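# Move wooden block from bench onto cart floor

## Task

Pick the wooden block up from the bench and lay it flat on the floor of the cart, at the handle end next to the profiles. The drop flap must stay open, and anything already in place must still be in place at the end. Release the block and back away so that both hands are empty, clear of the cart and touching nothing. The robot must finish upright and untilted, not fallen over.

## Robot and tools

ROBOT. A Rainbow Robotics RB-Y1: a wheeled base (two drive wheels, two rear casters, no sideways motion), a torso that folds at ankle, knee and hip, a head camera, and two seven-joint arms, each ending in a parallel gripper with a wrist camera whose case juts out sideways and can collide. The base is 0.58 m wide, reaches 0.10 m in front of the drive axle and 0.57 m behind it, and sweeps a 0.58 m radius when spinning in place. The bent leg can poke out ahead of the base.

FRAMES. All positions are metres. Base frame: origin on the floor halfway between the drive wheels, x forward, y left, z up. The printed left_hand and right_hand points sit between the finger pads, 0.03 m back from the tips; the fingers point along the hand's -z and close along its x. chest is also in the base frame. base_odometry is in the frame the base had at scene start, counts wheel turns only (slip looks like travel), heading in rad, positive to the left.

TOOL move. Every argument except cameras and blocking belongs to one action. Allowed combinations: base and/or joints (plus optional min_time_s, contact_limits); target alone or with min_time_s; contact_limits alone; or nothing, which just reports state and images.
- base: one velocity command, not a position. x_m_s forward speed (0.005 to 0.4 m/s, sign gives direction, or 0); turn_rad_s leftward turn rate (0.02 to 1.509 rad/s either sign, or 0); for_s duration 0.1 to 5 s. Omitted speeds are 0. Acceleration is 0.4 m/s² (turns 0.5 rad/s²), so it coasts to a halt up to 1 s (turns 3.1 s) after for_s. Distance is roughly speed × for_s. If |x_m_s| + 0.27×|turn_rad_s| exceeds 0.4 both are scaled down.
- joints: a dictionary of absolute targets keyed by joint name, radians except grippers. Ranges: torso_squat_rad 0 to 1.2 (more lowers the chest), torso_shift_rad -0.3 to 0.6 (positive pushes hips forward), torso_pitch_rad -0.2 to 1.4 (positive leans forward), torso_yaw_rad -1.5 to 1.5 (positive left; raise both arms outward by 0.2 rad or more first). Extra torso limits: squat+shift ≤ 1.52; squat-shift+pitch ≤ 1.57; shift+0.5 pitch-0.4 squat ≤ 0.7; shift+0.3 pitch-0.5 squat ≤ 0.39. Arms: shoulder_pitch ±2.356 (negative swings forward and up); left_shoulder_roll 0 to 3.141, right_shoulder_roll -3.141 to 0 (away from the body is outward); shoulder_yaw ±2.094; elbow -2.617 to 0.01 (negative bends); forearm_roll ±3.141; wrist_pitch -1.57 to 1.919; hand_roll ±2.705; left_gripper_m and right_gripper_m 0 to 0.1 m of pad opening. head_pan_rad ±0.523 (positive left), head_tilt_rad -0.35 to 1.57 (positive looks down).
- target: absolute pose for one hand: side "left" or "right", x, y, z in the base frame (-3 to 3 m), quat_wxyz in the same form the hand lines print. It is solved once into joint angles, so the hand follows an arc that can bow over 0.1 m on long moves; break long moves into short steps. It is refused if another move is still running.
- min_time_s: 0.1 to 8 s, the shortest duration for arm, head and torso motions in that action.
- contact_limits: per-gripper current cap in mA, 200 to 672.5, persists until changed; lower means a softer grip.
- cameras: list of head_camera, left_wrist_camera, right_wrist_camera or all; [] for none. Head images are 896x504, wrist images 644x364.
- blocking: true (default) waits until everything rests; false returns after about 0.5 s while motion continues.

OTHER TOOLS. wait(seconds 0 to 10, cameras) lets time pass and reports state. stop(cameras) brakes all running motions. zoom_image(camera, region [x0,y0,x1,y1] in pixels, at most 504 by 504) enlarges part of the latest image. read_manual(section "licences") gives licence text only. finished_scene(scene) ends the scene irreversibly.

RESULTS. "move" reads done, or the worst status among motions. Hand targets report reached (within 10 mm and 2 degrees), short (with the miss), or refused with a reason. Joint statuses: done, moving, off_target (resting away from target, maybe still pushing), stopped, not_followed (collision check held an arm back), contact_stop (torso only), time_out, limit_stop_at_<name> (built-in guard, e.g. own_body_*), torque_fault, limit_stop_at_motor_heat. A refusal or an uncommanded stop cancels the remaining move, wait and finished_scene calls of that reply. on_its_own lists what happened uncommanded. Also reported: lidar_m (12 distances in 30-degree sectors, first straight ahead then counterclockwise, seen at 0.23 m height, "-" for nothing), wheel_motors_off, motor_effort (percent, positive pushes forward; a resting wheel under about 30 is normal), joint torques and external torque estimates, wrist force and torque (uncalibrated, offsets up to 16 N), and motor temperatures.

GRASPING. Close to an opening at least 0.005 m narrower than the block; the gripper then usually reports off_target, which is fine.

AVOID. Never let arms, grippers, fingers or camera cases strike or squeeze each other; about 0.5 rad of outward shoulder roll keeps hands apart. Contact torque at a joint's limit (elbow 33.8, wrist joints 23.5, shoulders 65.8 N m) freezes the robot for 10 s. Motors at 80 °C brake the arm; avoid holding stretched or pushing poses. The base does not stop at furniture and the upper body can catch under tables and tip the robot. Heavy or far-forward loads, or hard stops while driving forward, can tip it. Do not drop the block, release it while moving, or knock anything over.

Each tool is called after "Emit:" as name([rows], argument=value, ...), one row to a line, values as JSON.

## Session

Emit:
move(joints={"head_tilt_rad":0.6,"head_pan_rad":0.0}, cameras=["head_camera"])

Emit:
move(joints={"head_tilt_rad":0.6,"head_pan_rad":-0.52}, cameras=["head_camera"])

Emit:
move(joints={"head_tilt_rad":0.6,"head_pan_rad":0.52}, cameras=["head_camera"])

Scene clock: 0.73 s.
Joint torques (N m): left_arm=[-1.64 -0.77 0.84 -0.52 -0.09 -0.68 -0.02] | right_arm=[-3.11 -0.55 -0.62 -1.35 -0.12 -0.56 -0.01]
External joint torques (N m): left_arm=[-0.25 -0.91 0.83 0.04 -0.09 -0.25 -0.01] | right_arm=[0.49 0.56 -0.58 0.28 -0.18 0.04 -0.03]
Motor temperatures (°C): left_arm=[30 28 31 35 34 32 37] | right_arm=[34 30 31 30 35 36 34]
Wrist force (N): left_arm=[0.0 1.6 -7.3] | right_arm=[-2.7 1.1 -4.7]
Wrist torque (N m): left_arm=[-0.31 0.17 0.08] | right_arm=[-0.11 -0.12 -0.10]
Wrist force, peak (N): left_arm=[0.1 1.7 -7.8] | right_arm=[-2.9 0.8 -5.4]
move: done
base_odometry: x=+0.000 y=+0.000 heading=+0.000
lidar_m: 0.74 1.02 1.57 4.57 1.52 1.07 1.02 1.08 1.44 3.61 1.11 0.79
base_status: not commanded
joint_positions: torso_squat_rad=+0.350 torso_shift_rad=+0.000 torso_pitch_rad=+0.000 torso_yaw_rad=+0.000 left_shoulder_pitch_rad=+0.037 left_shoulder_roll_rad=+0.004 left_shoulder_yaw_rad=-0.043 left_elbow_rad=-0.196 left_forearm_roll_rad=-0.014 left_wrist_pitch_rad=+0.002 left_hand_roll_rad=+0.027 left_gripper_m=+0.099 right_shoulder_pitch_rad=-0.040 right_shoulder_roll_rad=-0.021 right_shoulder_yaw_rad=-0.018 right_elbow_rad=-0.235 right_forearm_roll_rad=+0.049 right_wrist_pitch_rad=-0.014 right_hand_roll_rad=+0.035 right_gripper_m=+0.099 head_pan_rad=+0.000 head_tilt_rad=+0.600
joint_status: all done
wheel_motors_off: 0
motor_effort: left_wheel=+0(1) right_wheel=+1(2)
chest: x=-0.2280 y=+0.0001 z=+1.2475 quat_wxyz=(+1.000, +0.000, +0.000, +0.000) (m; base frame)
left_hand: x=-0.1598 y=+0.2200 z=+0.5653 quat_wxyz=(+0.997, +0.000, -0.079, -0.009) (m; base frame)
right_hand: x=-0.0823 y=-0.2360 z=+0.5770 quat_wxyz=(+0.989, -0.016, -0.142, +0.041) (m; base frame)
pictures: head_camera
camera_calibration:
head_camera: T_world_to_cam=[[0.00184585, -0.999504, -0.031436, 0.0450956], [-0.516616, 0.025963, -0.855823, 1.184], [0.856215, 0.0178201, -0.516312, 0.868925], [0, 0, 0, 1]] pos_world=[-0.132398, -0.00115112, 1.46335]

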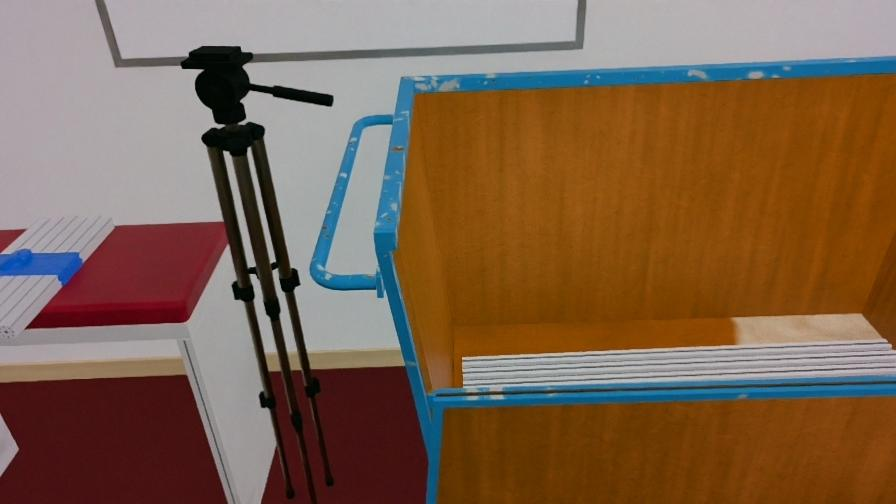

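Scene clock: 1.73 s.
Joint torques (N m): left_arm=[-1.44 -0.81 0.82 -0.47 -0.06 -0.65 -0.05] | right_arm=[-3.42 -0.39 -0.65 -1.47 0.04 -0.64 -0.01]
External joint torques (N m): left_arm=[-0.06 -0.95 0.81 0.09 -0.06 -0.22 -0.04] | right_arm=[0.18 0.73 -0.61 0.16 -0.02 -0.04 -0.03]
Wrist force (N): left_arm=[-0.5 1.2 -8.0] | right_arm=[-2.2 1.4 -4.7]
Wrist torque (N m): left_arm=[-0.29 0.07 0.09] | right_arm=[-0.11 -0.06 -0.07]
Wrist force, peak (N): left_arm=[-0.7 1.3 -8.3] | right_arm=[-2.9 1.1 -5.3]
move: done
base_odometry: x=+0.000 y=+0.000 heading=+0.000
lidar_m: 0.74 1.04 1.56 4.56 1.52 1.07 1.02 1.07 1.43 3.60 1.09 0.77
base_status: not commanded
joint_positions: torso_squat_rad=+0.350 torso_shift_rad=+0.000 torso_pitch_rad=+0.000 torso_yaw_rad=+0.000 left_shoulder_pitch_rad=+0.037 left_shoulder_roll_rad=+0.004 left_shoulder_yaw_rad=-0.043 left_elbow_rad=-0.196 left_forearm_roll_rad=-0.014 left_wrist_pitch_rad=+0.002 left_hand_roll_rad=+0.027 left_gripper_m=+0.099 right_shoulder_pitch_rad=-0.040 right_shoulder_roll_rad=-0.021 right_shoulder_yaw_rad=-0.018 right_elbow_rad=-0.235 right_forearm_roll_rad=+0.049 right_wrist_pitch_rad=-0.014 right_hand_roll_rad=+0.035 right_gripper_m=+0.099 head_pan_rad=-0.520 head_tilt_rad=+0.600
joint_status: all done
wheel_motors_off: 0
motor_effort: left_wheel=+0(1) right_wheel=-1(2)
chest: x=-0.2280 y=+0.0001 z=+1.2475 quat_wxyz=(+1.000, +0.000, +0.000, +0.000) (m; base frame)
left_hand: x=-0.1598 y=+0.2200 z=+0.5653 quat_wxyz=(+0.997, +0.000, -0.079, -0.009) (m; base frame)
right_hand: x=-0.0823 y=-0.2360 z=+0.5770 quat_wxyz=(+0.989, -0.016, -0.142, +0.041) (m; base frame)
pictures: head_camera
camera_calibration:
head_camera: T_world_to_cam=[[-0.494993, -0.86833, -0.0314031, -0.0573016], [-0.435421, 0.279164, -0.855848, 1.20074], [0.751925, -0.409965, -0.516273, 0.847415], [0, 0, 0, 1]] pos_world=[-0.142731, -0.0375485, 1.46335]

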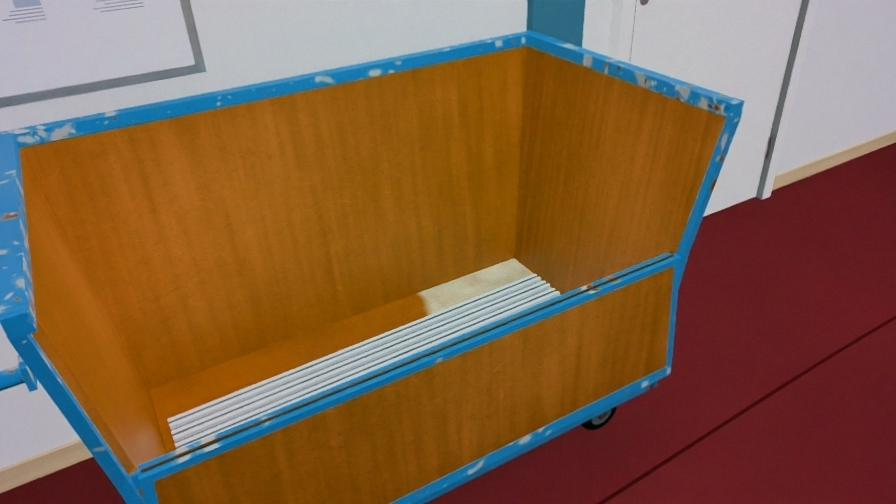

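Scene clock: 3.10 s.
Joint torques (N m): left_arm=[-1.88 -0.62 0.7 -0.43 -0.02 -0.7 0.04] | right_arm=[-3.51 -0.62 -0.61 -1.36 -0.01 -0.51 -0.05]
External joint torques (N m): left_arm=[-0.5 -0.77 0.69 0.13 -0.03 -0.28 0.04] | right_arm=[0.09 0.5 -0.57 0.28 -0.07 0.08 -0.07]
Wrist force (N): left_arm=[-0.4 1.1 -8.0] | right_arm=[-2.5 1.7 -5.1]
Wrist torque (N m): left_arm=[-0.25 0.10 0.09] | right_arm=[-0.18 -0.07 -0.08]
Wrist force, peak (N): left_arm=[0.3 1.8 -8.1] | right_arm=[-2.9 1.1 -5.5]
move: done
base_odometry: x=+0.000 y=+0.000 heading=+0.000
lidar_m: 0.75 1.04 1.57 4.57 1.52 1.08 1.03 1.08 1.43 3.62 1.09 0.78
base_status: not commanded
joint_positions: torso_squat_rad=+0.350 torso_shift_rad=+0.000 torso_pitch_rad=+0.000 torso_yaw_rad=+0.000 left_shoulder_pitch_rad=+0.037 left_shoulder_roll_rad=+0.004 left_shoulder_yaw_rad=-0.043 left_elbow_rad=-0.196 left_forearm_roll_rad=-0.014 left_wrist_pitch_rad=+0.002 left_hand_roll_rad=+0.027 left_gripper_m=+0.099 right_shoulder_pitch_rad=-0.040 right_shoulder_roll_rad=-0.021 right_shoulder_yaw_rad=-0.018 right_elbow_rad=-0.235 right_forearm_roll_rad=+0.049 right_wrist_pitch_rad=-0.014 right_hand_roll_rad=+0.035 right_gripper_m=+0.099 head_pan_rad=+0.520 head_tilt_rad=+0.600
joint_status: all done
wheel_motors_off: 0
motor_effort: left_wheel=+0(1) right_wheel=+2(2)
chest: x=-0.2280 y=+0.0001 z=+1.2475 quat_wxyz=(+1.000, +0.000, +0.000, +0.000) (m; base frame)
left_hand: x=-0.1598 y=+0.2200 z=+0.5653 quat_wxyz=(+0.997, +0.000, -0.079, -0.009) (m; base frame)
right_hand: x=-0.0823 y=-0.2360 z=+0.5770 quat_wxyz=(+0.989, -0.016, -0.142, +0.041) (m; base frame)
pictures: head_camera
camera_calibration:
head_camera: T_world_to_cam=[[0.498239, -0.866471, -0.0314037, 0.147225], [-0.461294, -0.234238, -0.855769, 1.1954], [0.734143, 0.440864, -0.516404, 0.843792], [0, 0, 0, 1]] pos_world=[-0.141388, 0.0355767, 1.46335]

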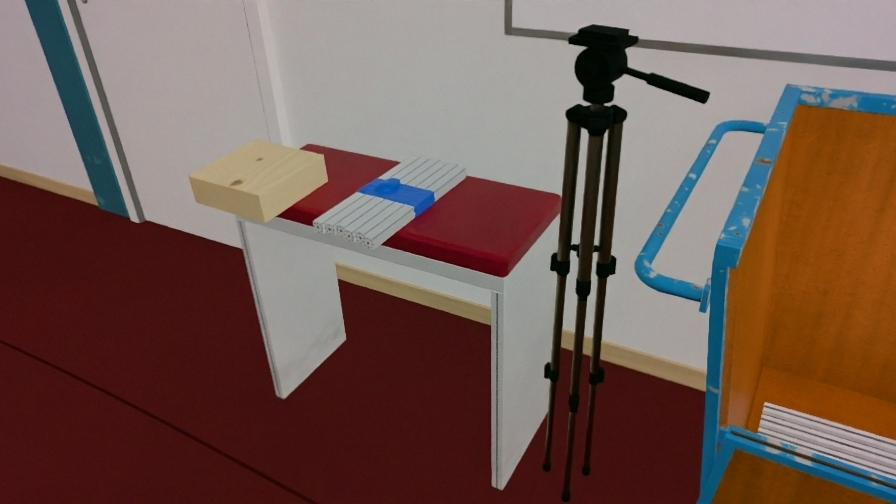

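Emit:
move(base={"turn_rad_s":0.5,"for_s":3.14}, joints={"torso_squat_rad":0.85,"torso_pitch_rad":0.15,"head_tilt_rad":0.5,"head_pan_rad":-0.2,"right_shoulder_pitch_rad":-0.599,"right_shoulder_roll_rad":0.0,"right_shoulder_yaw_rad":0.09,"right_elbow_rad":-0.808,"right_forearm_roll_rad":-0.699,"right_wrist_pitch_rad":-0.438,"right_hand_roll_rad":0.587}, min_time_s=2.5)

Emit:
move(base={"x_m_s":0.35,"for_s":3.91})

Emit:
move(base={"turn_rad_s":-0.5,"for_s":3.14}, cameras=["head_camera"])

Scene clock: 13.57 s.
Joint torques (N m): left_arm=[2.45 -0.61 0.68 1.2 -0.09 -0.25 -0.01] | right_arm=[-18.59 0.95 0.4 -10.05 0.33 -1.83 0.1]
External joint torques (N m): left_arm=[-0.28 -0.81 0.66 0.13 -0.09 -0.13 -0.01] | right_arm=[-1.83 1.84 0.55 -0.95 -0.34 -0.23 0.05]
Wrist force (N): left_arm=[0.7 1.7 -8.3] | right_arm=[-7.4 1.0 1.0]
Wrist torque (N m): left_arm=[-0.34 0.15 0.08] | right_arm=[-0.15 -0.42 -0.23]
Wrist force, peak (N): left_arm=[1.1 1.3 -8.7] | right_arm=[-7.7 1.3 1.5]
move: done
base_odometry: x=+0.000 y=+0.000 heading=+1.566
lidar_m: 4.51 1.51 1.07 1.02 1.06 1.42 3.69 1.10 0.79 0.77 1.05 1.55
base_status: done (sent for 3.13 of 3.13 s)
joint_positions: torso_squat_rad=+0.850 torso_shift_rad=+0.000 torso_pitch_rad=+0.150 torso_yaw_rad=+0.000 left_shoulder_pitch_rad=+0.037 left_shoulder_roll_rad=+0.004 left_shoulder_yaw_rad=-0.043 left_elbow_rad=-0.196 left_forearm_roll_rad=-0.014 left_wrist_pitch_rad=+0.002 left_hand_roll_rad=+0.027 left_gripper_m=+0.099 right_shoulder_pitch_rad=-0.599 right_shoulder_roll_rad=+0.000 right_shoulder_yaw_rad=+0.090 right_elbow_rad=-0.808 right_forearm_roll_rad=-0.699 right_wrist_pitch_rad=-0.438 right_hand_roll_rad=+0.587 right_gripper_m=+0.099 head_pan_rad=-0.200 head_tilt_rad=+0.500
joint_status: all done
wheel_motors_off: 0
motor_effort: left_wheel=+3(32) right_wheel=+17(52)
chest: x=-0.1818 y=+0.0001 z=+1.0485 quat_wxyz=(+0.997, +0.000, +0.075, +0.000) (m; base frame)
left_hand: x=-0.2162 y=+0.2200 z=+0.3637 quat_wxyz=(+1.000, -0.001, -0.004, -0.009) (m; base frame)
right_hand: x=+0.4198 y=-0.1377 z=+0.7710 quat_wxyz=(+0.705, +0.002, -0.710, +0.002) (m; base frame)
pictures: none

Scene clock: 18.70 s.
Joint torques (N m): left_arm=[2.77 -0.73 0.85 1.1 -0.02 -0.33 -0.02] | right_arm=[-17.25 1 0.32 -10.04 0.29 -1.71 0.17]
External joint torques (N m): left_arm=[0.04 -0.94 0.83 0.03 -0.02 -0.2 -0.02] | right_arm=[-0.5 1.89 0.47 -0.93 -0.37 -0.11 0.12]
Wrist force (N): left_arm=[1.4 0.8 -7.8] | right_arm=[-7.3 0.8 1.1]
Wrist torque (N m): left_arm=[-0.26 0.24 0.11] | right_arm=[-0.14 -0.43 -0.22]
Wrist force, peak (N): left_arm=[0.9 1.9 -8.6] | right_arm=[-7.9 1.1 1.6]
move: done
base_odometry: x=+0.006 y=+1.365 heading=+1.567
lidar_m: 4.24 1.55 1.10 1.05 1.10 1.46 3.80 1.38 1.21 0.90 1.52 2.04
base_status: done (sent for 3.9 of 3.9 s)
joint_positions: torso_squat_rad=+0.850 torso_shift_rad=+0.000 torso_pitch_rad=+0.150 torso_yaw_rad=+0.000 left_shoulder_pitch_rad=+0.037 left_shoulder_roll_rad=+0.004 left_shoulder_yaw_rad=-0.043 left_elbow_rad=-0.196 left_forearm_roll_rad=-0.014 left_wrist_pitch_rad=+0.002 left_hand_roll_rad=+0.027 left_gripper_m=+0.099 right_shoulder_pitch_rad=-0.599 right_shoulder_roll_rad=+0.000 right_shoulder_yaw_rad=+0.090 right_elbow_rad=-0.808 right_forearm_roll_rad=-0.699 right_wrist_pitch_rad=-0.438 right_hand_roll_rad=+0.587 right_gripper_m=+0.099 head_pan_rad=-0.200 head_tilt_rad=+0.500
joint_status: not commanded
wheel_motors_off: 0
motor_effort: left_wheel=+15(41) right_wheel=-13(50)
chest: x=-0.1817 y=+0.0001 z=+1.0484 quat_wxyz=(+0.997, +0.000, +0.075, +0.000) (m; base frame)
left_hand: x=-0.2162 y=+0.2200 z=+0.3637 quat_wxyz=(+1.000, -0.001, -0.004, -0.009) (m; base frame)
right_hand: x=+0.4199 y=-0.1376 z=+0.7710 quat_wxyz=(+0.705, +0.002, -0.710, +0.002) (m; base frame)
pictures: none

Scene clock: 23.17 s.
Joint torques (N m): left_arm=[2.33 -0.59 0.6 1.04 -0.08 -0.32 -0.01] | right_arm=[-17.33 0.58 0.58 -9.92 0.4 -1.75 0.21]
External joint torques (N m): left_arm=[-0.41 -0.79 0.58 -0.03 -0.08 -0.19 -0.01] | right_arm=[-0.58 1.48 0.73 -0.81 -0.27 -0.16 0.15]
Wrist force (N): left_arm=[0.8 1.4 -7.6] | right_arm=[-7.8 0.5 1.1]
Wrist torque (N m): left_arm=[-0.33 0.14 0.11] | right_arm=[-0.13 -0.50 -0.22]
Wrist force, peak (N): left_arm=[0.6 1.7 -8.4] | right_arm=[-8.0 1.1 1.2]
move: done
base_odometry: x=+0.005 y=+1.365 heading=+0.001
lidar_m: 0.88 1.49 2.03 4.22 1.56 1.11 1.06 1.11 1.48 3.71 1.47 1.18
base_status: done (sent for 3.13 of 3.13 s)
joint_positions: torso_squat_rad=+0.850 torso_shift_rad=+0.000 torso_pitch_rad=+0.150 torso_yaw_rad=+0.000 left_shoulder_pitch_rad=+0.037 left_shoulder_roll_rad=+0.004 left_shoulder_yaw_rad=-0.043 left_elbow_rad=-0.196 left_forearm_roll_rad=-0.014 left_wrist_pitch_rad=+0.002 left_hand_roll_rad=+0.027 left_gripper_m=+0.099 right_shoulder_pitch_rad=-0.599 right_shoulder_roll_rad=+0.000 right_shoulder_yaw_rad=+0.090 right_elbow_rad=-0.808 right_forearm_roll_rad=-0.699 right_wrist_pitch_rad=-0.438 right_hand_roll_rad=+0.587 right_gripper_m=+0.099 head_pan_rad=-0.200 head_tilt_rad=+0.500
joint_status: not commanded
wheel_motors_off: 0
motor_effort: left_wheel=+21(36) right_wheel=+1(46)
chest: x=-0.1817 y=+0.0001 z=+1.0484 quat_wxyz=(+0.997, +0.000, +0.075, +0.000) (m; base frame)
left_hand: x=-0.2162 y=+0.2200 z=+0.3637 quat_wxyz=(+1.000, -0.001, -0.004, -0.009) (m; base frame)
right_hand: x=+0.4199 y=-0.1376 z=+0.7710 quat_wxyz=(+0.705, +0.002, -0.710, +0.002) (m; base frame)
pictures: head_camera
camera_calibration:
head_camera: T_world_to_cam=[[-0.196088, -0.980585, -0.00183187, -0.0240634], [-0.545307, 0.110598, -0.830909, 1.01353], [0.814979, -0.161933, -0.556406, 0.742716], [0, 0, 0, 1]] pos_world=[-0.0573319, -0.0154203, 1.25536]

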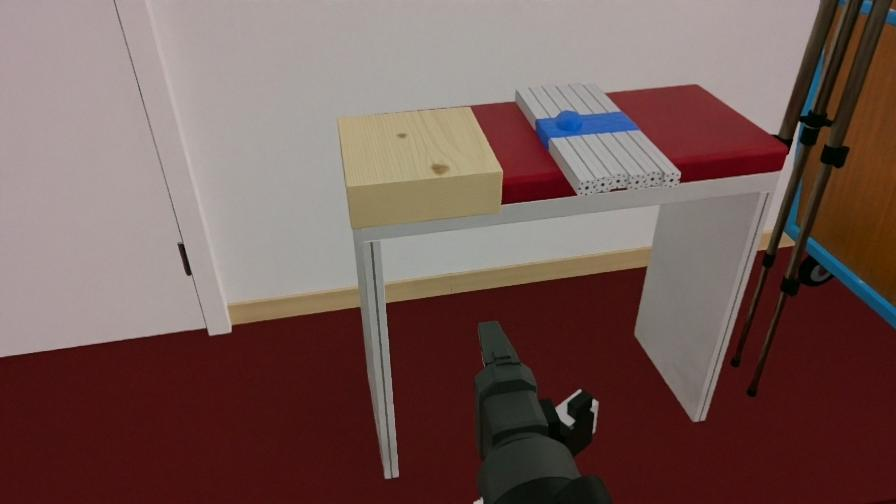

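Emit:
move(base={"x_m_s":0.2,"for_s":1.7}, cameras=["head_camera","right_wrist_camera"])

Scene clock: 29.23 s.
Joint torques (N m): left_arm=[2.78 -0.51 0.84 1.04 -0.09 -0.36 -0.09] | right_arm=[-17.57 0.55 0.46 -9.86 0.35 -1.72 0.13]
External joint torques (N m): left_arm=[0.04 -0.72 0.82 -0.02 -0.09 -0.23 -0.09] | right_arm=[-0.82 1.44 0.6 -0.75 -0.32 -0.12 0.08]
Wrist force (N): left_arm=[0.5 1.0 -8.0] | right_arm=[-7.0 0.5 1.0]
Wrist torque (N m): left_arm=[-0.22 0.14 0.11] | right_arm=[-0.12 -0.40 -0.24]
Wrist force, peak (N): left_arm=[0.8 2.0 -8.6] | right_arm=[-8.0 0.5 1.2]
move: done
base_odometry: x=+0.346 y=+1.365 heading=+0.001
lidar_m: 0.54 1.15 1.59 4.03 2.07 1.46 1.40 1.47 1.95 1.68 0.96 1.09
base_status: done (sent for 1.7 of 1.7 s)
joint_positions: torso_squat_rad=+0.850 torso_shift_rad=+0.000 torso_pitch_rad=+0.150 torso_yaw_rad=+0.000 left_shoulder_pitch_rad=+0.037 left_shoulder_roll_rad=+0.004 left_shoulder_yaw_rad=-0.043 left_elbow_rad=-0.196 left_forearm_roll_rad=-0.014 left_wrist_pitch_rad=+0.002 left_hand_roll_rad=+0.027 left_gripper_m=+0.099 right_shoulder_pitch_rad=-0.599 right_shoulder_roll_rad=+0.000 right_shoulder_yaw_rad=+0.090 right_elbow_rad=-0.808 right_forearm_roll_rad=-0.699 right_wrist_pitch_rad=-0.438 right_hand_roll_rad=+0.587 right_gripper_m=+0.099 head_pan_rad=-0.200 head_tilt_rad=+0.500
joint_status: not commanded
wheel_motors_off: 0
motor_effort: left_wheel=-7(49) right_wheel=+8(41)
chest: x=-0.1817 y=+0.0001 z=+1.0484 quat_wxyz=(+0.997, +0.000, +0.075, +0.000) (m; base frame)
left_hand: x=-0.2162 y=+0.2200 z=+0.3637 quat_wxyz=(+1.000, -0.001, -0.004, -0.009) (m; base frame)
right_hand: x=+0.4199 y=-0.1376 z=+0.7710 quat_wxyz=(+0.705, +0.002, -0.710, +0.002) (m; base frame)
pictures: head_camera, right_wrist_camera
camera_calibration:
head_camera: T_world_to_cam=[[-0.196088, -0.980585, -0.0018312, -0.0240642], [-0.545307, 0.110597, -0.830909, 1.01353], [0.814979, -0.161933, -0.556406, 0.742716], [0, 0, 0, 1]] pos_world=[-0.0573319, -0.0154203, 1.25536]
right_wrist_camera: T_world_to_cam=[[0.0335829, -0.0281718, -0.999039, 0.751086], [-0.511639, 0.858203, -0.0413992, 0.39195], [0.858544, 0.512537, 0.0144072, -0.228863], [0, 0, 0, 1]] pos_world=[0.371803, -0.197912, 0.769888]

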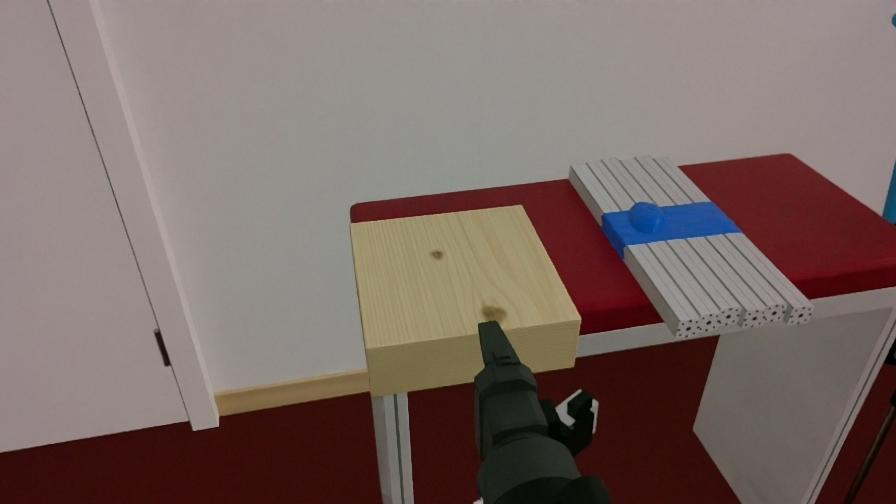

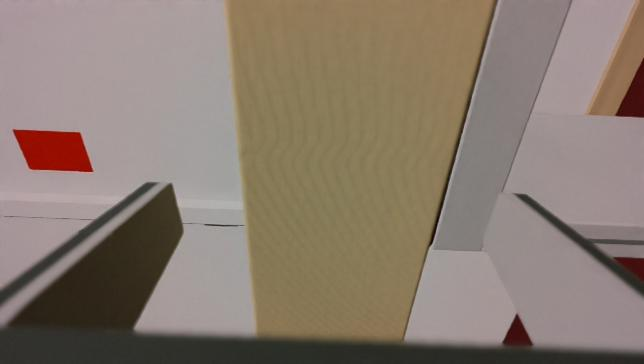

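Emit:
move(base={"x_m_s":0.08,"for_s":0.77}, cameras=["right_wrist_camera"])

Emit:
move(joints={"right_gripper_m":0.055})

Emit:
move(joints={"torso_squat_rad":0.78}, min_time_s=1.5, cameras=["head_camera","right_wrist_camera"])

Scene clock: 33.20 s.
Joint torques (N m): left_arm=[2.53 -0.5 0.95 1.1 -0.03 -0.42 -0.04] | right_arm=[-17.2 0.61 0.52 -9.83 0.39 -1.73 0.13]
External joint torques (N m): left_arm=[-0.21 -0.7 0.93 0.03 -0.03 -0.3 -0.04] | right_arm=[-0.45 1.5 0.67 -0.72 -0.27 -0.13 0.08]
Wrist force (N): left_arm=[0.9 1.2 -7.9] | right_arm=[-7.4 1.1 0.8]
Wrist torque (N m): left_arm=[-0.29 0.17 0.07] | right_arm=[-0.20 -0.45 -0.24]
Wrist force, peak (N): left_arm=[1.1 1.6 -8.4] | right_arm=[-7.8 0.6 1.8]
move: done
base_odometry: x=+0.407 y=+1.365 heading=+0.000
lidar_m: 0.48 1.09 1.49 3.82 2.15 1.52 1.46 1.52 2.03 1.43 0.93 1.08
base_status: done (sent for 0.77 of 0.77 s)
joint_positions: torso_squat_rad=+0.850 torso_shift_rad=+0.000 torso_pitch_rad=+0.150 torso_yaw_rad=+0.000 left_shoulder_pitch_rad=+0.037 left_shoulder_roll_rad=+0.004 left_shoulder_yaw_rad=-0.043 left_elbow_rad=-0.196 left_forearm_roll_rad=-0.014 left_wrist_pitch_rad=+0.002 left_hand_roll_rad=+0.027 left_gripper_m=+0.099 right_shoulder_pitch_rad=-0.599 right_shoulder_roll_rad=+0.000 right_shoulder_yaw_rad=+0.090 right_elbow_rad=-0.808 right_forearm_roll_rad=-0.699 right_wrist_pitch_rad=-0.438 right_hand_roll_rad=+0.587 right_gripper_m=+0.099 head_pan_rad=-0.200 head_tilt_rad=+0.500
joint_status: not commanded
wheel_motors_off: 0
motor_effort: left_wheel=-8(23) right_wheel=+9(34)
chest: x=-0.1817 y=+0.0001 z=+1.0484 quat_wxyz=(+0.997, +0.000, +0.075, +0.000) (m; base frame)
left_hand: x=-0.2162 y=+0.2200 z=+0.3637 quat_wxyz=(+1.000, -0.001, -0.004, -0.009) (m; base frame)
right_hand: x=+0.4199 y=-0.1376 z=+0.7710 quat_wxyz=(+0.705, +0.002, -0.710, +0.002) (m; base frame)
pictures: right_wrist_camera
camera_calibration:
right_wrist_camera: T_world_to_cam=[[0.0335829, -0.0281718, -0.999039, 0.751086], [-0.511639, 0.858203, -0.0413992, 0.39195], [0.858544, 0.512537, 0.0144072, -0.228863], [0, 0, 0, 1]] pos_world=[0.371803, -0.197912, 0.769888]

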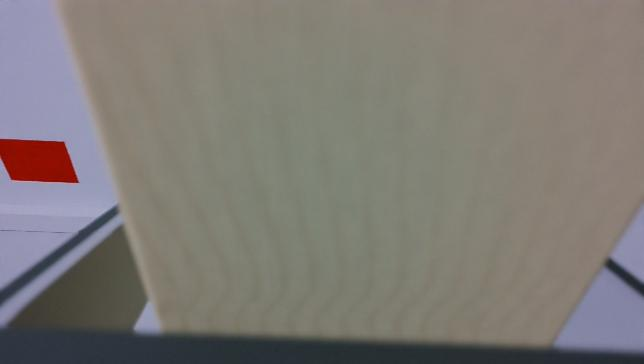

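Scene clock: 34.20 s.
Joint torques (N m): left_arm=[2.75 -0.67 0.69 1.15 -0.04 -0.24 -0.12] | right_arm=[-17.44 0.63 0.64 -10.47 0.56 -2.08 0.22]
External joint torques (N m): left_arm=[0.02 -0.88 0.67 0.08 -0.04 -0.11 -0.12] | right_arm=[-0.69 1.52 0.79 -1.37 -0.1 -0.48 0.17]
Wrist force (N): left_arm=[0.9 1.2 -8.2] | right_arm=[-11.6 0.9 -1.4]
Wrist torque (N m): left_arm=[-0.31 0.21 0.07] | right_arm=[-0.09 -0.89 -0.44]
Wrist force, peak (N): left_arm=[0.8 1.3 -8.8] | right_arm=[-12.3 1.3 0.1]
move: off_target
base_odometry: x=+0.407 y=+1.365 heading=+0.000
lidar_m: 0.48 1.09 1.49 3.81 2.15 1.53 1.45 1.53 2.04 1.42 0.92 1.09
base_status: not commanded
joint_positions: torso_squat_rad=+0.850 torso_shift_rad=+0.000 torso_pitch_rad=+0.150 torso_yaw_rad=+0.000 left_shoulder_pitch_rad=+0.037 left_shoulder_roll_rad=+0.004 left_shoulder_yaw_rad=-0.043 left_elbow_rad=-0.196 left_forearm_roll_rad=-0.014 left_wrist_pitch_rad=+0.002 left_hand_roll_rad=+0.027 left_gripper_m=+0.099 right_shoulder_pitch_rad=-0.599 right_shoulder_roll_rad=+0.000 right_shoulder_yaw_rad=+0.090 right_elbow_rad=-0.808 right_forearm_roll_rad=-0.699 right_wrist_pitch_rad=-0.438 right_hand_roll_rad=+0.587 right_gripper_m=+0.074 head_pan_rad=-0.200 head_tilt_rad=+0.500
joint_status: right_gripper_m off_target (ended at +0.074, target +0.055)
wheel_motors_off: 0
motor_effort: left_wheel=-9(10) right_wheel=+8(10)
chest: x=-0.1817 y=+0.0001 z=+1.0484 quat_wxyz=(+0.997, +0.000, +0.075, +0.000) (m; base frame)
left_hand: x=-0.2162 y=+0.2200 z=+0.3637 quat_wxyz=(+1.000, -0.001, -0.004, -0.009) (m; base frame)
right_hand: x=+0.4198 y=-0.1376 z=+0.7709 quat_wxyz=(+0.705, +0.002, -0.710, +0.002) (m; base frame)
pictures: none

Scene clock: 36.00 s.
Joint torques (N m): left_arm=[2.78 -0.59 0.81 1.2 -0.09 -0.33 -0.02] | right_arm=[-29.24 0.34 0.41 -21.52 1.79 -7.59 -0.04]
External joint torques (N m): left_arm=[0.02 -0.79 0.79 0.12 -0.09 -0.21 -0.02] | right_arm=[-12.58 1.21 0.54 -12.45 1.13 -5.99 -0.09]
Wrist force (N): left_arm=[0.1 1.3 -7.8] | right_arm=[-29.1 1.4 0.5]
Wrist torque (N m): left_arm=[-0.26 0.14 0.11] | right_arm=[-0.12 1.72 0.03]
Wrist force, peak (N): left_arm=[1.2 1.7 -8.5] | right_arm=[-29.6 0.5 0.6]
move: done
base_odometry: x=+0.407 y=+1.365 heading=+0.000
lidar_m: 0.48 1.11 1.49 3.82 2.17 1.54 1.46 1.52 2.04 1.42 0.93 1.08
base_status: not commanded
joint_positions: torso_squat_rad=+0.780 torso_shift_rad=+0.000 torso_pitch_rad=+0.151 torso_yaw_rad=+0.000 left_shoulder_pitch_rad=+0.037 left_shoulder_roll_rad=+0.004 left_shoulder_yaw_rad=-0.043 left_elbow_rad=-0.196 left_forearm_roll_rad=-0.014 left_wrist_pitch_rad=+0.002 left_hand_roll_rad=+0.027 left_gripper_m=+0.099 right_shoulder_pitch_rad=-0.596 right_shoulder_roll_rad=+0.000 right_shoulder_yaw_rad=+0.090 right_elbow_rad=-0.805 right_forearm_roll_rad=-0.699 right_wrist_pitch_rad=-0.436 right_hand_roll_rad=+0.587 right_gripper_m=+0.074 head_pan_rad=-0.200 head_tilt_rad=+0.500
joint_status: all done
wheel_motors_off: 0
motor_effort: left_wheel=-8(10) right_wheel=+8(10)
chest: x=-0.1812 y=+0.0001 z=+1.0841 quat_wxyz=(+0.997, +0.000, +0.076, +0.000) (m; base frame)
left_hand: x=-0.2164 y=+0.2200 z=+0.3994 quat_wxyz=(+1.000, -0.001, -0.004, -0.009) (m; base frame)
right_hand: x=+0.4188 y=-0.1383 z=+0.8026 quat_wxyz=(+0.707, +0.002, -0.707, +0.002) (m; base frame)
pictures: head_camera, right_wrist_camera
camera_calibration:
head_camera: T_world_to_cam=[[-0.196111, -0.98058, -0.00162249, -0.0242308], [-0.546257, 0.110622, -0.830281, 1.04256], [0.814336, -0.161941, -0.557343, 0.763059], [0, 0, 0, 1]] pos_world=[-0.0566331, -0.0155202, 1.29086]
right_wrist_camera: T_world_to_cam=[[0.025365, -0.0288033, -0.999263, 0.786142], [-0.511548, 0.858426, -0.0377287, 0.390283], [0.85888, 0.512128, 0.00703972, -0.222345], [0, 0, 0, 1]] pos_world=[0.370676, -0.198516, 0.801853]

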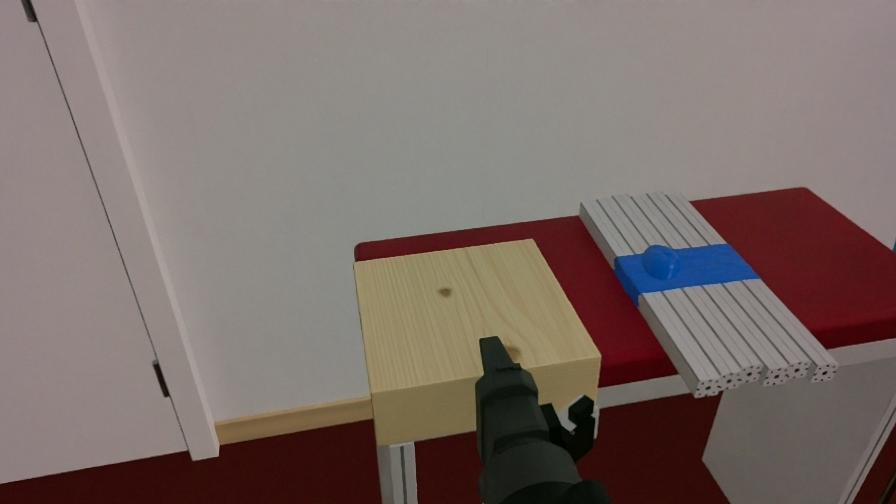

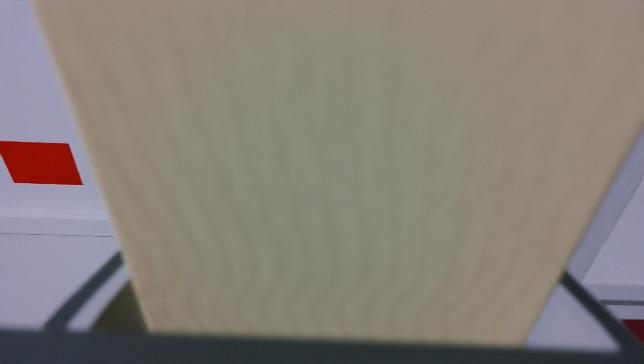

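Emit:
move(joints={"torso_squat_rad":0.848}, min_time_s=1.5)

Emit:
move(joints={"right_gripper_m":0.095})

Emit:
move(base={"x_m_s":0.04,"for_s":0.25})

Emit:
move(joints={"right_gripper_m":0.05}, cameras=["right_wrist_camera"])

Scene clock: 40.37 s.
Joint torques (N m): left_arm=[2.45 -0.81 0.81 1.21 -0.07 -0.35 0.04] | right_arm=[-18.54 0.19 0.73 -7.84 1.28 0.66 0.68]
External joint torques (N m): left_arm=[-0.26 -1.01 0.79 0.15 -0.07 -0.22 0.04] | right_arm=[-1.78 1.08 0.87 1.27 0.61 2.26 0.63]
Wrist force (N): left_arm=[1.0 0.9 -8.5] | right_arm=[-3.5 -1.5 11.1]
Wrist torque (N m): left_arm=[-0.27 0.23 0.11] | right_arm=[-0.09 -2.23 -1.16]
Wrist force, peak (N): left_arm=[1.3 1.5 -8.6] | right_arm=[-29.2 1.3 -0.1]
move: done
base_odometry: x=+0.407 y=+1.365 heading=+0.000
lidar_m: 0.49 1.09 1.48 3.81 2.14 1.53 1.44 1.52 2.03 1.42 0.93 1.10
base_status: not commanded
joint_positions: torso_squat_rad=+0.848 torso_shift_rad=+0.000 torso_pitch_rad=+0.150 torso_yaw_rad=+0.000 left_shoulder_pitch_rad=+0.037 left_shoulder_roll_rad=+0.004 left_shoulder_yaw_rad=-0.043 left_elbow_rad=-0.196 left_forearm_roll_rad=-0.014 left_wrist_pitch_rad=+0.002 left_hand_roll_rad=+0.027 left_gripper_m=+0.099 right_shoulder_pitch_rad=-0.599 right_shoulder_roll_rad=+0.000 right_shoulder_yaw_rad=+0.090 right_elbow_rad=-0.808 right_forearm_roll_rad=-0.699 right_wrist_pitch_rad=-0.439 right_hand_roll_rad=+0.587 right_gripper_m=+0.074 head_pan_rad=-0.200 head_tilt_rad=+0.500
joint_status: all done
wheel_motors_off: 0
motor_effort: left_wheel=-8(9) right_wheel=+9(10)
chest: x=-0.1820 y=+0.0001 z=+1.0495 quat_wxyz=(+0.997, +0.000, +0.075, +0.000) (m; base frame)
left_hand: x=-0.2161 y=+0.2200 z=+0.3647 quat_wxyz=(+1.000, -0.001, -0.005, -0.009) (m; base frame)
right_hand: x=+0.4197 y=-0.1377 z=+0.7726 quat_wxyz=(+0.704, +0.002, -0.710, +0.002) (m; base frame)
pictures: none

Scene clock: 41.07 s.
Joint torques (N m): left_arm=[2.66 -0.49 0.71 1.15 -0.02 -0.41 -0.03] | right_arm=[-18.89 0.36 0.74 -10.36 0.85 -1.54 0.19]
External joint torques (N m): left_arm=[-0.07 -0.7 0.69 0.08 -0.02 -0.28 -0.03] | right_arm=[-2.14 1.25 0.88 -1.26 0.18 0.06 0.14]
Wrist force (N): left_arm=[0.8 1.3 -7.6] | right_arm=[-6.7 1.0 1.0]
Wrist torque (N m): left_arm=[-0.28 0.17 0.14] | right_arm=[-0.19 -0.37 -0.21]
Wrist force, peak (N): left_arm=[0.5 1.1 -8.5] | right_arm=[-16.1 0.3 -1.5]
move: done
base_odometry: x=+0.407 y=+1.365 heading=+0.000
lidar_m: 0.49 1.10 1.50 3.82 2.16 1.53 1.46 1.52 2.03 1.42 0.93 1.09
base_status: not commanded
joint_positions: torso_squat_rad=+0.848 torso_shift_rad=+0.000 torso_pitch_rad=+0.150 torso_yaw_rad=+0.000 left_shoulder_pitch_rad=+0.037 left_shoulder_roll_rad=+0.004 left_shoulder_yaw_rad=-0.043 left_elbow_rad=-0.196 left_forearm_roll_rad=-0.014 left_wrist_pitch_rad=+0.002 left_hand_roll_rad=+0.027 left_gripper_m=+0.099 right_shoulder_pitch_rad=-0.599 right_shoulder_roll_rad=+0.000 right_shoulder_yaw_rad=+0.090 right_elbow_rad=-0.808 right_forearm_roll_rad=-0.699 right_wrist_pitch_rad=-0.438 right_hand_roll_rad=+0.587 right_gripper_m=+0.095 head_pan_rad=-0.200 head_tilt_rad=+0.500
joint_status: all done
wheel_motors_off: 0
motor_effort: left_wheel=-8(10) right_wheel=+8(10)
chest: x=-0.1818 y=+0.0001 z=+1.0495 quat_wxyz=(+0.997, +0.000, +0.075, +0.000) (m; base frame)
left_hand: x=-0.2162 y=+0.2200 z=+0.3648 quat_wxyz=(+1.000, -0.001, -0.004, -0.009) (m; base frame)
right_hand: x=+0.4197 y=-0.1377 z=+0.7719 quat_wxyz=(+0.705, +0.002, -0.709, +0.002) (m; base frame)
pictures: none

Scene clock: 42.00 s.
Joint torques (N m): left_arm=[2.43 -0.53 0.74 1.2 -0.15 -0.34 0.05] | right_arm=[-17.98 0.02 0.33 -9.98 0.8 -1.4 0.33]
External joint torques (N m): left_arm=[-0.31 -0.73 0.72 0.13 -0.15 -0.21 0.05] | right_arm=[-1.23 0.91 0.47 -0.88 0.13 0.19 0.28]
Wrist force (N): left_arm=[0.5 1.2 -8.0] | right_arm=[-6.9 1.1 1.6]
Wrist torque (N m): left_arm=[-0.28 0.16 0.12] | right_arm=[-0.19 -0.35 -0.18]
Wrist force, peak (N): left_arm=[1.2 1.6 -8.5] | right_arm=[-7.6 1.3 0.8]
move: done
base_odometry: x=+0.418 y=+1.365 heading=-0.001
lidar_m: 0.46 1.09 1.48 3.77 2.17 1.54 1.47 1.53 2.06 1.40 0.91 1.06
base_status: done (sent for 0.27 of 0.27 s)
joint_positions: torso_squat_rad=+0.848 torso_shift_rad=+0.000 torso_pitch_rad=+0.150 torso_yaw_rad=+0.000 left_shoulder_pitch_rad=+0.037 left_shoulder_roll_rad=+0.004 left_shoulder_yaw_rad=-0.043 left_elbow_rad=-0.196 left_forearm_roll_rad=-0.014 left_wrist_pitch_rad=+0.002 left_hand_roll_rad=+0.027 left_gripper_m=+0.099 right_shoulder_pitch_rad=-0.599 right_shoulder_roll_rad=+0.000 right_shoulder_yaw_rad=+0.090 right_elbow_rad=-0.808 right_forearm_roll_rad=-0.699 right_wrist_pitch_rad=-0.438 right_hand_roll_rad=+0.587 right_gripper_m=+0.095 head_pan_rad=-0.200 head_tilt_rad=+0.500
joint_status: not commanded
wheel_motors_off: 0
motor_effort: left_wheel=-6(21) right_wheel=+5(32)
chest: x=-0.1817 y=+0.0001 z=+1.0495 quat_wxyz=(+0.997, +0.000, +0.075, +0.000) (m; base frame)
left_hand: x=-0.2162 y=+0.2200 z=+0.3647 quat_wxyz=(+1.000, -0.001, -0.004, -0.009) (m; base frame)
right_hand: x=+0.4198 y=-0.1376 z=+0.7720 quat_wxyz=(+0.705, +0.002, -0.710, +0.002) (m; base frame)
pictures: none

Scene clock: 43.00 s.
Joint torques (N m): left_arm=[2.35 -0.78 0.8 1.11 -0.07 -0.35 -0.09] | right_arm=[-18.07 0.12 0.28 -11 0.76 -2.31 0.41]
External joint torques (N m): left_arm=[-0.39 -0.99 0.78 0.04 -0.07 -0.23 -0.09] | right_arm=[-1.33 1.01 0.42 -1.9 0.09 -0.72 0.36]
Wrist force (N): left_arm=[0.9 0.9 -7.7] | right_arm=[-12.6 1.5 -1.0]
Wrist torque (N m): left_arm=[-0.23 0.19 0.12] | right_arm=[-0.15 -1.04 -0.42]
Wrist force, peak (N): left_arm=[1.3 1.3 -8.5] | right_arm=[-13.6 1.8 0.3]
move: off_target
base_odometry: x=+0.418 y=+1.365 heading=-0.001
lidar_m: 0.47 1.09 1.48 3.77 2.16 1.55 1.47 1.53 2.04 1.37 0.92 1.06
base_status: not commanded
joint_positions: torso_squat_rad=+0.848 torso_shift_rad=+0.000 torso_pitch_rad=+0.150 torso_yaw_rad=+0.000 left_shoulder_pitch_rad=+0.037 left_shoulder_roll_rad=+0.004 left_shoulder_yaw_rad=-0.043 left_elbow_rad=-0.196 left_forearm_roll_rad=-0.014 left_wrist_pitch_rad=+0.002 left_hand_roll_rad=+0.027 left_gripper_m=+0.099 right_shoulder_pitch_rad=-0.599 right_shoulder_roll_rad=+0.000 right_shoulder_yaw_rad=+0.090 right_elbow_rad=-0.808 right_forearm_roll_rad=-0.699 right_wrist_pitch_rad=-0.438 right_hand_roll_rad=+0.587 right_gripper_m=+0.074 head_pan_rad=-0.200 head_tilt_rad=+0.500
joint_status: right_gripper_m off_target (ended at +0.074, target +0.050)
wheel_motors_off: 0
motor_effort: left_wheel=-6(7) right_wheel=+6(8)
chest: x=-0.1817 y=+0.0001 z=+1.0495 quat_wxyz=(+0.997, +0.000, +0.075, +0.000) (m; base frame)
left_hand: x=-0.2162 y=+0.2200 z=+0.3647 quat_wxyz=(+1.000, -0.001, -0.004, -0.009) (m; base frame)
right_hand: x=+0.4198 y=-0.1376 z=+0.7718 quat_wxyz=(+0.705, +0.002, -0.709, +0.002) (m; base frame)
pictures: right_wrist_camera
camera_calibration:
right_wrist_camera: T_world_to_cam=[[0.0329002, -0.0279927, -0.999067, 0.752096], [-0.511676, 0.858205, -0.0408959, 0.391553], [0.858549, 0.512544, 0.0139119, -0.228405], [0, 0, 0, 1]] pos_world=[0.3717, -0.197912, 0.770585]

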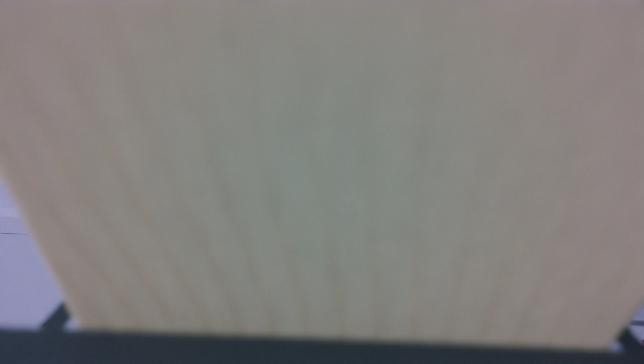

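Emit:
move(joints={"torso_squat_rad":0.55}, min_time_s=2.5, cameras=["head_camera","right_wrist_camera"])

Emit:
move(base={"x_m_s":-0.2,"for_s":2.1}, cameras=["right_wrist_camera"])

Scene clock: 55.97 s.
Joint torques (N m): left_arm=[2.34 -0.64 0.51 1.19 -0.12 -0.31 0.03] | right_arm=[-30.08 0.14 0.3 -21.67 1.63 -7.48 0.13]
External joint torques (N m): left_arm=[-0.42 -0.84 0.49 0.11 -0.12 -0.19 0.03] | right_arm=[-13.42 1.02 0.44 -12.6 0.97 -5.88 0.08]
Wrist force (N): left_arm=[0.1 1.2 -7.3] | right_arm=[-28.2 1.6 -0.2]
Wrist torque (N m): left_arm=[-0.26 0.12 0.09] | right_arm=[-0.17 1.57 0.00]
Wrist force, peak (N): left_arm=[1.2 1.9 -8.4] | right_arm=[-30.0 1.7 -0.1]
move: done
base_odometry: x=+0.418 y=+1.365 heading=-0.001
lidar_m: 0.48 1.09 1.47 3.77 2.18 1.54 1.47 1.54 2.04 1.38 0.93 1.08
base_status: not commanded
joint_positions: torso_squat_rad=+0.550 torso_shift_rad=+0.000 torso_pitch_rad=+0.151 torso_yaw_rad=+0.000 left_shoulder_pitch_rad=+0.037 left_shoulder_roll_rad=+0.004 left_shoulder_yaw_rad=-0.043 left_elbow_rad=-0.196 left_forearm_roll_rad=-0.014 left_wrist_pitch_rad=+0.002 left_hand_roll_rad=+0.027 left_gripper_m=+0.099 right_shoulder_pitch_rad=-0.596 right_shoulder_roll_rad=+0.000 right_shoulder_yaw_rad=+0.090 right_elbow_rad=-0.805 right_forearm_roll_rad=-0.699 right_wrist_pitch_rad=-0.437 right_hand_roll_rad=+0.587 right_gripper_m=+0.074 head_pan_rad=-0.200 head_tilt_rad=+0.500
joint_status: all done
wheel_motors_off: 0
motor_effort: left_wheel=-6(7) right_wheel=+6(8)
chest: x=-0.1812 y=+0.0001 z=+1.1832 quat_wxyz=(+0.997, +0.000, +0.076, +0.000) (m; base frame)
left_hand: x=-0.2164 y=+0.2200 z=+0.4985 quat_wxyz=(+1.000, -0.001, -0.004, -0.009) (m; base frame)
right_hand: x=+0.4188 y=-0.1382 z=+0.9017 quat_wxyz=(+0.707, +0.002, -0.707, +0.002) (m; base frame)
pictures: head_camera, right_wrist_camera
camera_calibration:
head_camera: T_world_to_cam=[[-0.196111, -0.98058, -0.00162249, -0.0239719], [-0.546257, 0.110622, -0.830281, 1.12483], [0.814336, -0.161941, -0.557343, 0.818308], [0, 0, 0, 1]] pos_world=[-0.0566331, -0.0154202, 1.38996]
right_wrist_camera: T_world_to_cam=[[0.025365, -0.0288033, -0.999263, 0.885269], [-0.511548, 0.858426, -0.0377287, 0.394026], [0.85888, 0.512128, 0.00703972, -0.223043], [0, 0, 0, 1]] pos_world=[0.370676, -0.198516, 0.901053]

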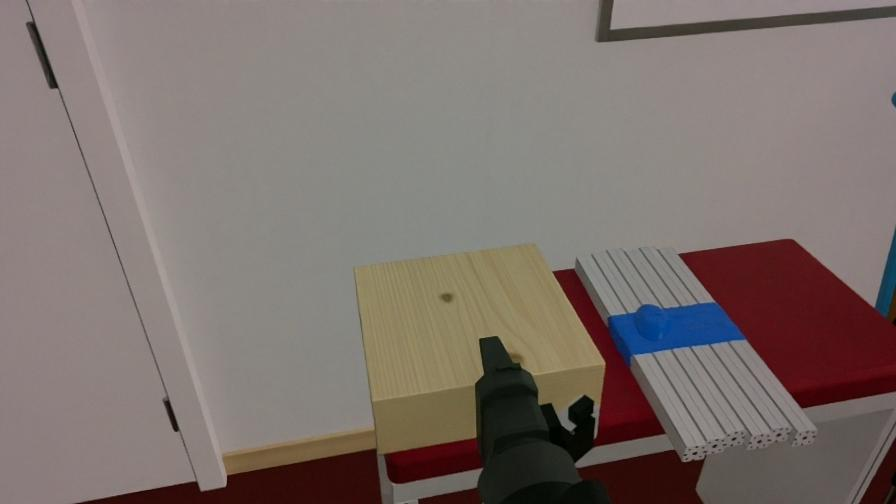

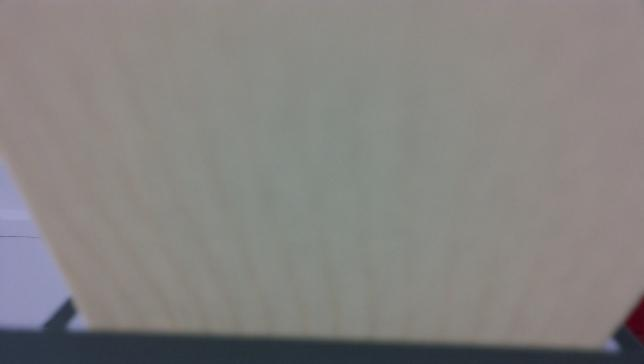

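Scene clock: 59.10 s.
Joint torques (N m): left_arm=[2.01 -0.84 0.77 1.02 0 -0.35 -0.12] | right_arm=[-31.03 0.18 0.12 -22.16 1.84 -7.59 0.03]
External joint torques (N m): left_arm=[-0.75 -1.04 0.75 -0.06 0 -0.23 -0.12] | right_arm=[-14.36 1.05 0.26 -13.08 1.17 -5.99 -0.02]
Wrist force (N): left_arm=[1.1 1.3 -7.6] | right_arm=[-28.6 2.1 -0.2]
Wrist torque (N m): left_arm=[-0.29 0.21 0.10] | right_arm=[-0.10 1.56 0.06]
Wrist force, peak (N): left_arm=[1.1 1.5 -8.5] | right_arm=[-30.0 1.3 -0.7]
move: done
base_odometry: x=-0.003 y=+1.365 heading=-0.002
lidar_m: 0.89 1.51 2.05 4.23 1.56 1.10 1.05 1.10 1.45 3.64 1.47 1.19
base_status: done (sent for 2.1 of 2.1 s)
joint_positions: torso_squat_rad=+0.550 torso_shift_rad=+0.000 torso_pitch_rad=+0.151 torso_yaw_rad=+0.000 left_shoulder_pitch_rad=+0.037 left_shoulder_roll_rad=+0.004 left_shoulder_yaw_rad=-0.043 left_elbow_rad=-0.196 left_forearm_roll_rad=-0.014 left_wrist_pitch_rad=+0.002 left_hand_roll_rad=+0.027 left_gripper_m=+0.099 right_shoulder_pitch_rad=-0.595 right_shoulder_roll_rad=+0.000 right_shoulder_yaw_rad=+0.090 right_elbow_rad=-0.805 right_forearm_roll_rad=-0.699 right_wrist_pitch_rad=-0.436 right_hand_roll_rad=+0.587 right_gripper_m=+0.074 head_pan_rad=-0.200 head_tilt_rad=+0.500
joint_status: not commanded
wheel_motors_off: 0
motor_effort: left_wheel=-14(30) right_wheel=+15(40)
chest: x=-0.1812 y=+0.0001 z=+1.1832 quat_wxyz=(+0.997, +0.000, +0.075, +0.000) (m; base frame)
left_hand: x=-0.2165 y=+0.2200 z=+0.4985 quat_wxyz=(+1.000, -0.001, -0.004, -0.009) (m; base frame)
right_hand: x=+0.4187 y=-0.1383 z=+0.9016 quat_wxyz=(+0.708, +0.002, -0.707, +0.002) (m; base frame)
pictures: right_wrist_camera
camera_calibration:
right_wrist_camera: T_world_to_cam=[[0.0249541, -0.0286987, -0.999277, 0.885255], [-0.511493, 0.858472, -0.037428, 0.393684], [0.858925, 0.512057, 0.00674319, -0.222718], [0, 0, 0, 1]] pos_world=[0.370574, -0.198516, 0.900852]

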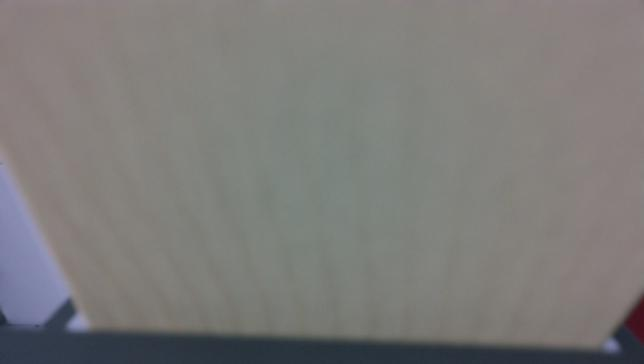

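Solid. Turn, drive with arm reposition.

Emit:
move(base={"turn_rad_s":-0.45,"for_s":3.49}, joints={"right_shoulder_pitch_rad":-0.999,"right_shoulder_roll_rad":-0.457,"right_shoulder_yaw_rad":1.248,"right_elbow_rad":-0.3,"right_forearm_roll_rad":-0.526,"right_wrist_pitch_rad":-0.933,"right_hand_roll_rad":-0.756}, min_time_s=3.5)

Emit:
move(base={"x_m_s":0.35,"for_s":4.48}, joints={"right_shoulder_pitch_rad":-1.242,"right_shoulder_roll_rad":-0.471,"right_shoulder_yaw_rad":1.625,"right_elbow_rad":-0.409,"right_forearm_roll_rad":-0.156,"right_wrist_pitch_rad":-1.278,"right_hand_roll_rad":-1.048}, min_time_s=3)

Emit:
move(base={"turn_rad_s":0.45,"for_s":3.54}, joints={"torso_squat_rad":0.6,"torso_shift_rad":0.2,"torso_pitch_rad":0.45,"head_pan_rad":0.0,"head_tilt_rad":0.5,"right_shoulder_pitch_rad":-1.312,"right_shoulder_roll_rad":-0.874,"right_shoulder_yaw_rad":1.566,"right_elbow_rad":-1.174,"right_forearm_roll_rad":-0.173,"right_wrist_pitch_rad":-0.847,"right_hand_roll_rad":-0.776}, min_time_s=3.5, cameras=["head_camera"])

Scene clock: 66.80 s.
Joint torques (N m): left_arm=[1.75 -0.69 0.99 1.1 -0.11 -0.34 -0.02] | right_arm=[-35.37 -11.21 -8.69 -3.08 -4.95 -6.68 -0.38]
External joint torques (N m): left_arm=[-1.02 -0.9 0.98 0.02 -0.11 -0.21 -0.02] | right_arm=[-14.66 -2.4 -5.06 -2.92 -4 -5.26 -0.43]
Wrist force (N): left_arm=[0.3 1.7 -8.3] | right_arm=[-28.6 1.0 -0.9]
Wrist torque (N m): left_arm=[-0.35 0.14 0.04] | right_arm=[-0.18 1.58 0.21]
Wrist force, peak (N): left_arm=[0.8 1.4 -8.7] | right_arm=[-30.4 2.5 0.9]
move: done
base_odometry: x=-0.003 y=+1.365 heading=-1.576
lidar_m: 3.48 1.47 1.20 0.88 1.51 2.02 4.22 1.60 1.13 1.06 1.07 1.44
base_status: done (sent for 3.5 of 3.5 s)
joint_positions: torso_squat_rad=+0.550 torso_shift_rad=+0.000 torso_pitch_rad=+0.151 torso_yaw_rad=+0.000 left_shoulder_pitch_rad=+0.037 left_shoulder_roll_rad=+0.004 left_shoulder_yaw_rad=-0.043 left_elbow_rad=-0.196 left_forearm_roll_rad=-0.014 left_wrist_pitch_rad=+0.002 left_hand_roll_rad=+0.027 left_gripper_m=+0.099 right_shoulder_pitch_rad=-0.995 right_shoulder_roll_rad=-0.456 right_shoulder_yaw_rad=+1.249 right_elbow_rad=-0.299 right_forearm_roll_rad=-0.525 right_wrist_pitch_rad=-0.932 right_hand_roll_rad=-0.756 right_gripper_m=+0.074 head_pan_rad=-0.200 head_tilt_rad=+0.500
joint_status: all done
wheel_motors_off: 0
motor_effort: left_wheel=+17(51) right_wheel=+4(48)
chest: x=-0.1812 y=+0.0000 z=+1.1832 quat_wxyz=(+0.997, +0.000, +0.075, +0.000) (m; base frame)
left_hand: x=-0.2165 y=+0.2200 z=+0.4985 quat_wxyz=(+1.000, -0.001, -0.004, -0.009) (m; base frame)
right_hand: x=+0.4142 y=-0.1378 z=+0.9282 quat_wxyz=(+0.669, +0.265, -0.642, +0.264) (m; base frame)
pictures: none

Scene clock: 72.47 s.
Joint torques (N m): left_arm=[2.86 -0.57 0.7 1.1 -0.08 -0.38 -0.03] | right_arm=[-33.3 -9.2 -10.55 0.38 -7.28 -4.39 -0.49]
External joint torques (N m): left_arm=[0.1 -0.77 0.68 0.03 -0.08 -0.26 -0.03] | right_arm=[-11.05 -1.24 -5.72 -1.46 -5.72 -3.45 -0.54]
Wrist force (N): left_arm=[0.9 1.5 -7.6] | right_arm=[-27.1 1.0 -7.3]
Wrist torque (N m): left_arm=[-0.32 0.21 0.10] | right_arm=[-0.23 1.52 0.20]
Wrist force, peak (N): left_arm=[0.8 1.7 -8.7] | right_arm=[-30.0 0.5 0.3]
move: done
base_odometry: x=-0.012 y=-0.198 heading=-1.576
lidar_m: 3.21 1.20 0.84 0.79 0.83 1.76 4.70 1.48 1.05 0.99 1.00 1.33
base_status: done (sent for 4.47 of 4.47 s)
joint_positions: torso_squat_rad=+0.550 torso_shift_rad=+0.000 torso_pitch_rad=+0.151 torso_yaw_rad=+0.000 left_shoulder_pitch_rad=+0.037 left_shoulder_roll_rad=+0.004 left_shoulder_yaw_rad=-0.043 left_elbow_rad=-0.196 left_forearm_roll_rad=-0.014 left_wrist_pitch_rad=+0.002 left_hand_roll_rad=+0.027 left_gripper_m=+0.099 right_shoulder_pitch_rad=-1.239 right_shoulder_roll_rad=-0.471 right_shoulder_yaw_rad=+1.626 right_elbow_rad=-0.409 right_forearm_roll_rad=-0.155 right_wrist_pitch_rad=-1.277 right_hand_roll_rad=-1.048 right_gripper_m=+0.074 head_pan_rad=-0.200 head_tilt_rad=+0.500
joint_status: all done
wheel_motors_off: 0
motor_effort: left_wheel=+1(47) right_wheel=-2(42)
chest: x=-0.1813 y=+0.0001 z=+1.1832 quat_wxyz=(+0.997, +0.000, +0.075, +0.000) (m; base frame)
left_hand: x=-0.2163 y=+0.2200 z=+0.4985 quat_wxyz=(+1.000, -0.001, -0.004, -0.009) (m; base frame)
right_hand: x=+0.2990 y=-0.0211 z=+0.9466 quat_wxyz=(+0.563, +0.429, -0.428, +0.561) (m; base frame)
pictures: none

Scene clock: 77.23 s.
Joint torques (N m): left_arm=[9.76 -0.75 0.72 4.32 -0.18 0.31 -0.02] | right_arm=[-27.08 -8.29 -16.55 -6.35 -4.87 -6.28 0.03]
External joint torques (N m): left_arm=[-0.95 -1.04 0.69 0.1 -0.17 -0.16 -0.03] | right_arm=[-9.69 0.37 -8.76 -4.91 -3.96 -4.95 -0.02]
Wrist force (N): left_arm=[3.0 1.9 -7.1] | right_arm=[-27.5 0.6 -6.8]
Wrist torque (N m): left_arm=[-0.36 0.33 0.09] | right_arm=[-0.23 1.55 0.01]
Wrist force, peak (N): left_arm=[1.4 1.6 -8.6] | right_arm=[-28.8 1.2 -6.5]
move: done
base_odometry: x=-0.012 y=-0.198 heading=+0.013
lidar_m: 0.80 0.83 1.76 4.13 1.39 1.01 0.97 1.02 1.37 3.56 1.17 0.84
base_status: done (sent for 3.53 of 3.53 s)
joint_positions: torso_squat_rad=+0.600 torso_shift_rad=+0.200 torso_pitch_rad=+0.451 torso_yaw_rad=+0.000 left_shoulder_pitch_rad=+0.037 left_shoulder_roll_rad=+0.004 left_shoulder_yaw_rad=-0.043 left_elbow_rad=-0.196 left_forearm_roll_rad=-0.014 left_wrist_pitch_rad=+0.002 left_hand_roll_rad=+0.027 left_gripper_m=+0.099 right_shoulder_pitch_rad=-1.310 right_shoulder_roll_rad=-0.874 right_shoulder_yaw_rad=+1.568 right_elbow_rad=-1.173 right_forearm_roll_rad=-0.172 right_wrist_pitch_rad=-0.846 right_hand_roll_rad=-0.776 right_gripper_m=+0.074 head_pan_rad=+0.000 head_tilt_rad=+0.500
joint_status: all done
wheel_motors_off: 0
motor_effort: left_wheel=-3(45) right_wheel=+15(39)
chest: x=+0.0218 y=+0.0001 z=+1.1252 quat_wxyz=(+0.975, +0.000, +0.223, +0.000) (m; base frame)
left_hand: x=-0.2141 y=+0.2200 z=+0.4815 quat_wxyz=(+0.989, -0.002, +0.145, -0.008) (m; base frame)
right_hand: x=+0.4186 y=-0.0224 z=+0.8258 quat_wxyz=(+0.564, +0.430, -0.427, +0.561) (m; base frame)
pictures: head_camera
camera_calibration:
head_camera: T_world_to_cam=[[-0.00913068, -0.999506, -0.0300748, 0.0393609], [-0.779255, 0.0259599, -0.62617, 0.96326], [0.626641, 0.0177186, -0.779107, 0.874007], [0, 0, 0, 1]] pos_world=[0.203296, -0.00115087, 1.28529]

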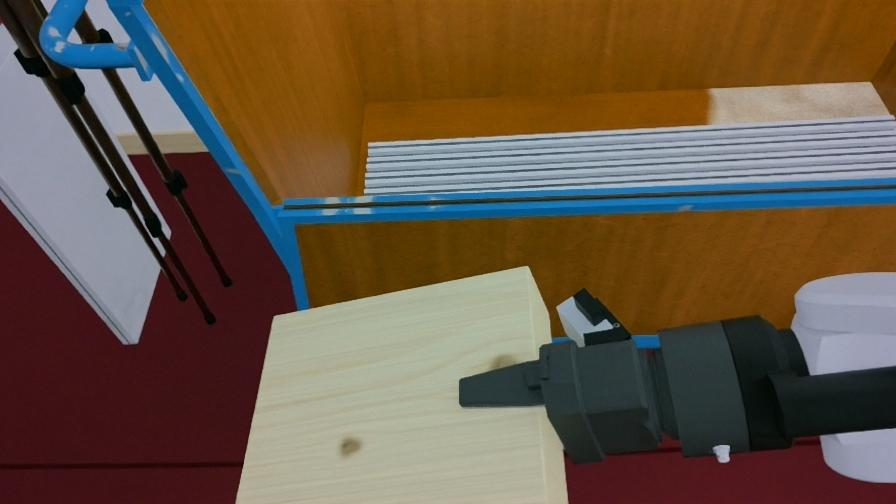

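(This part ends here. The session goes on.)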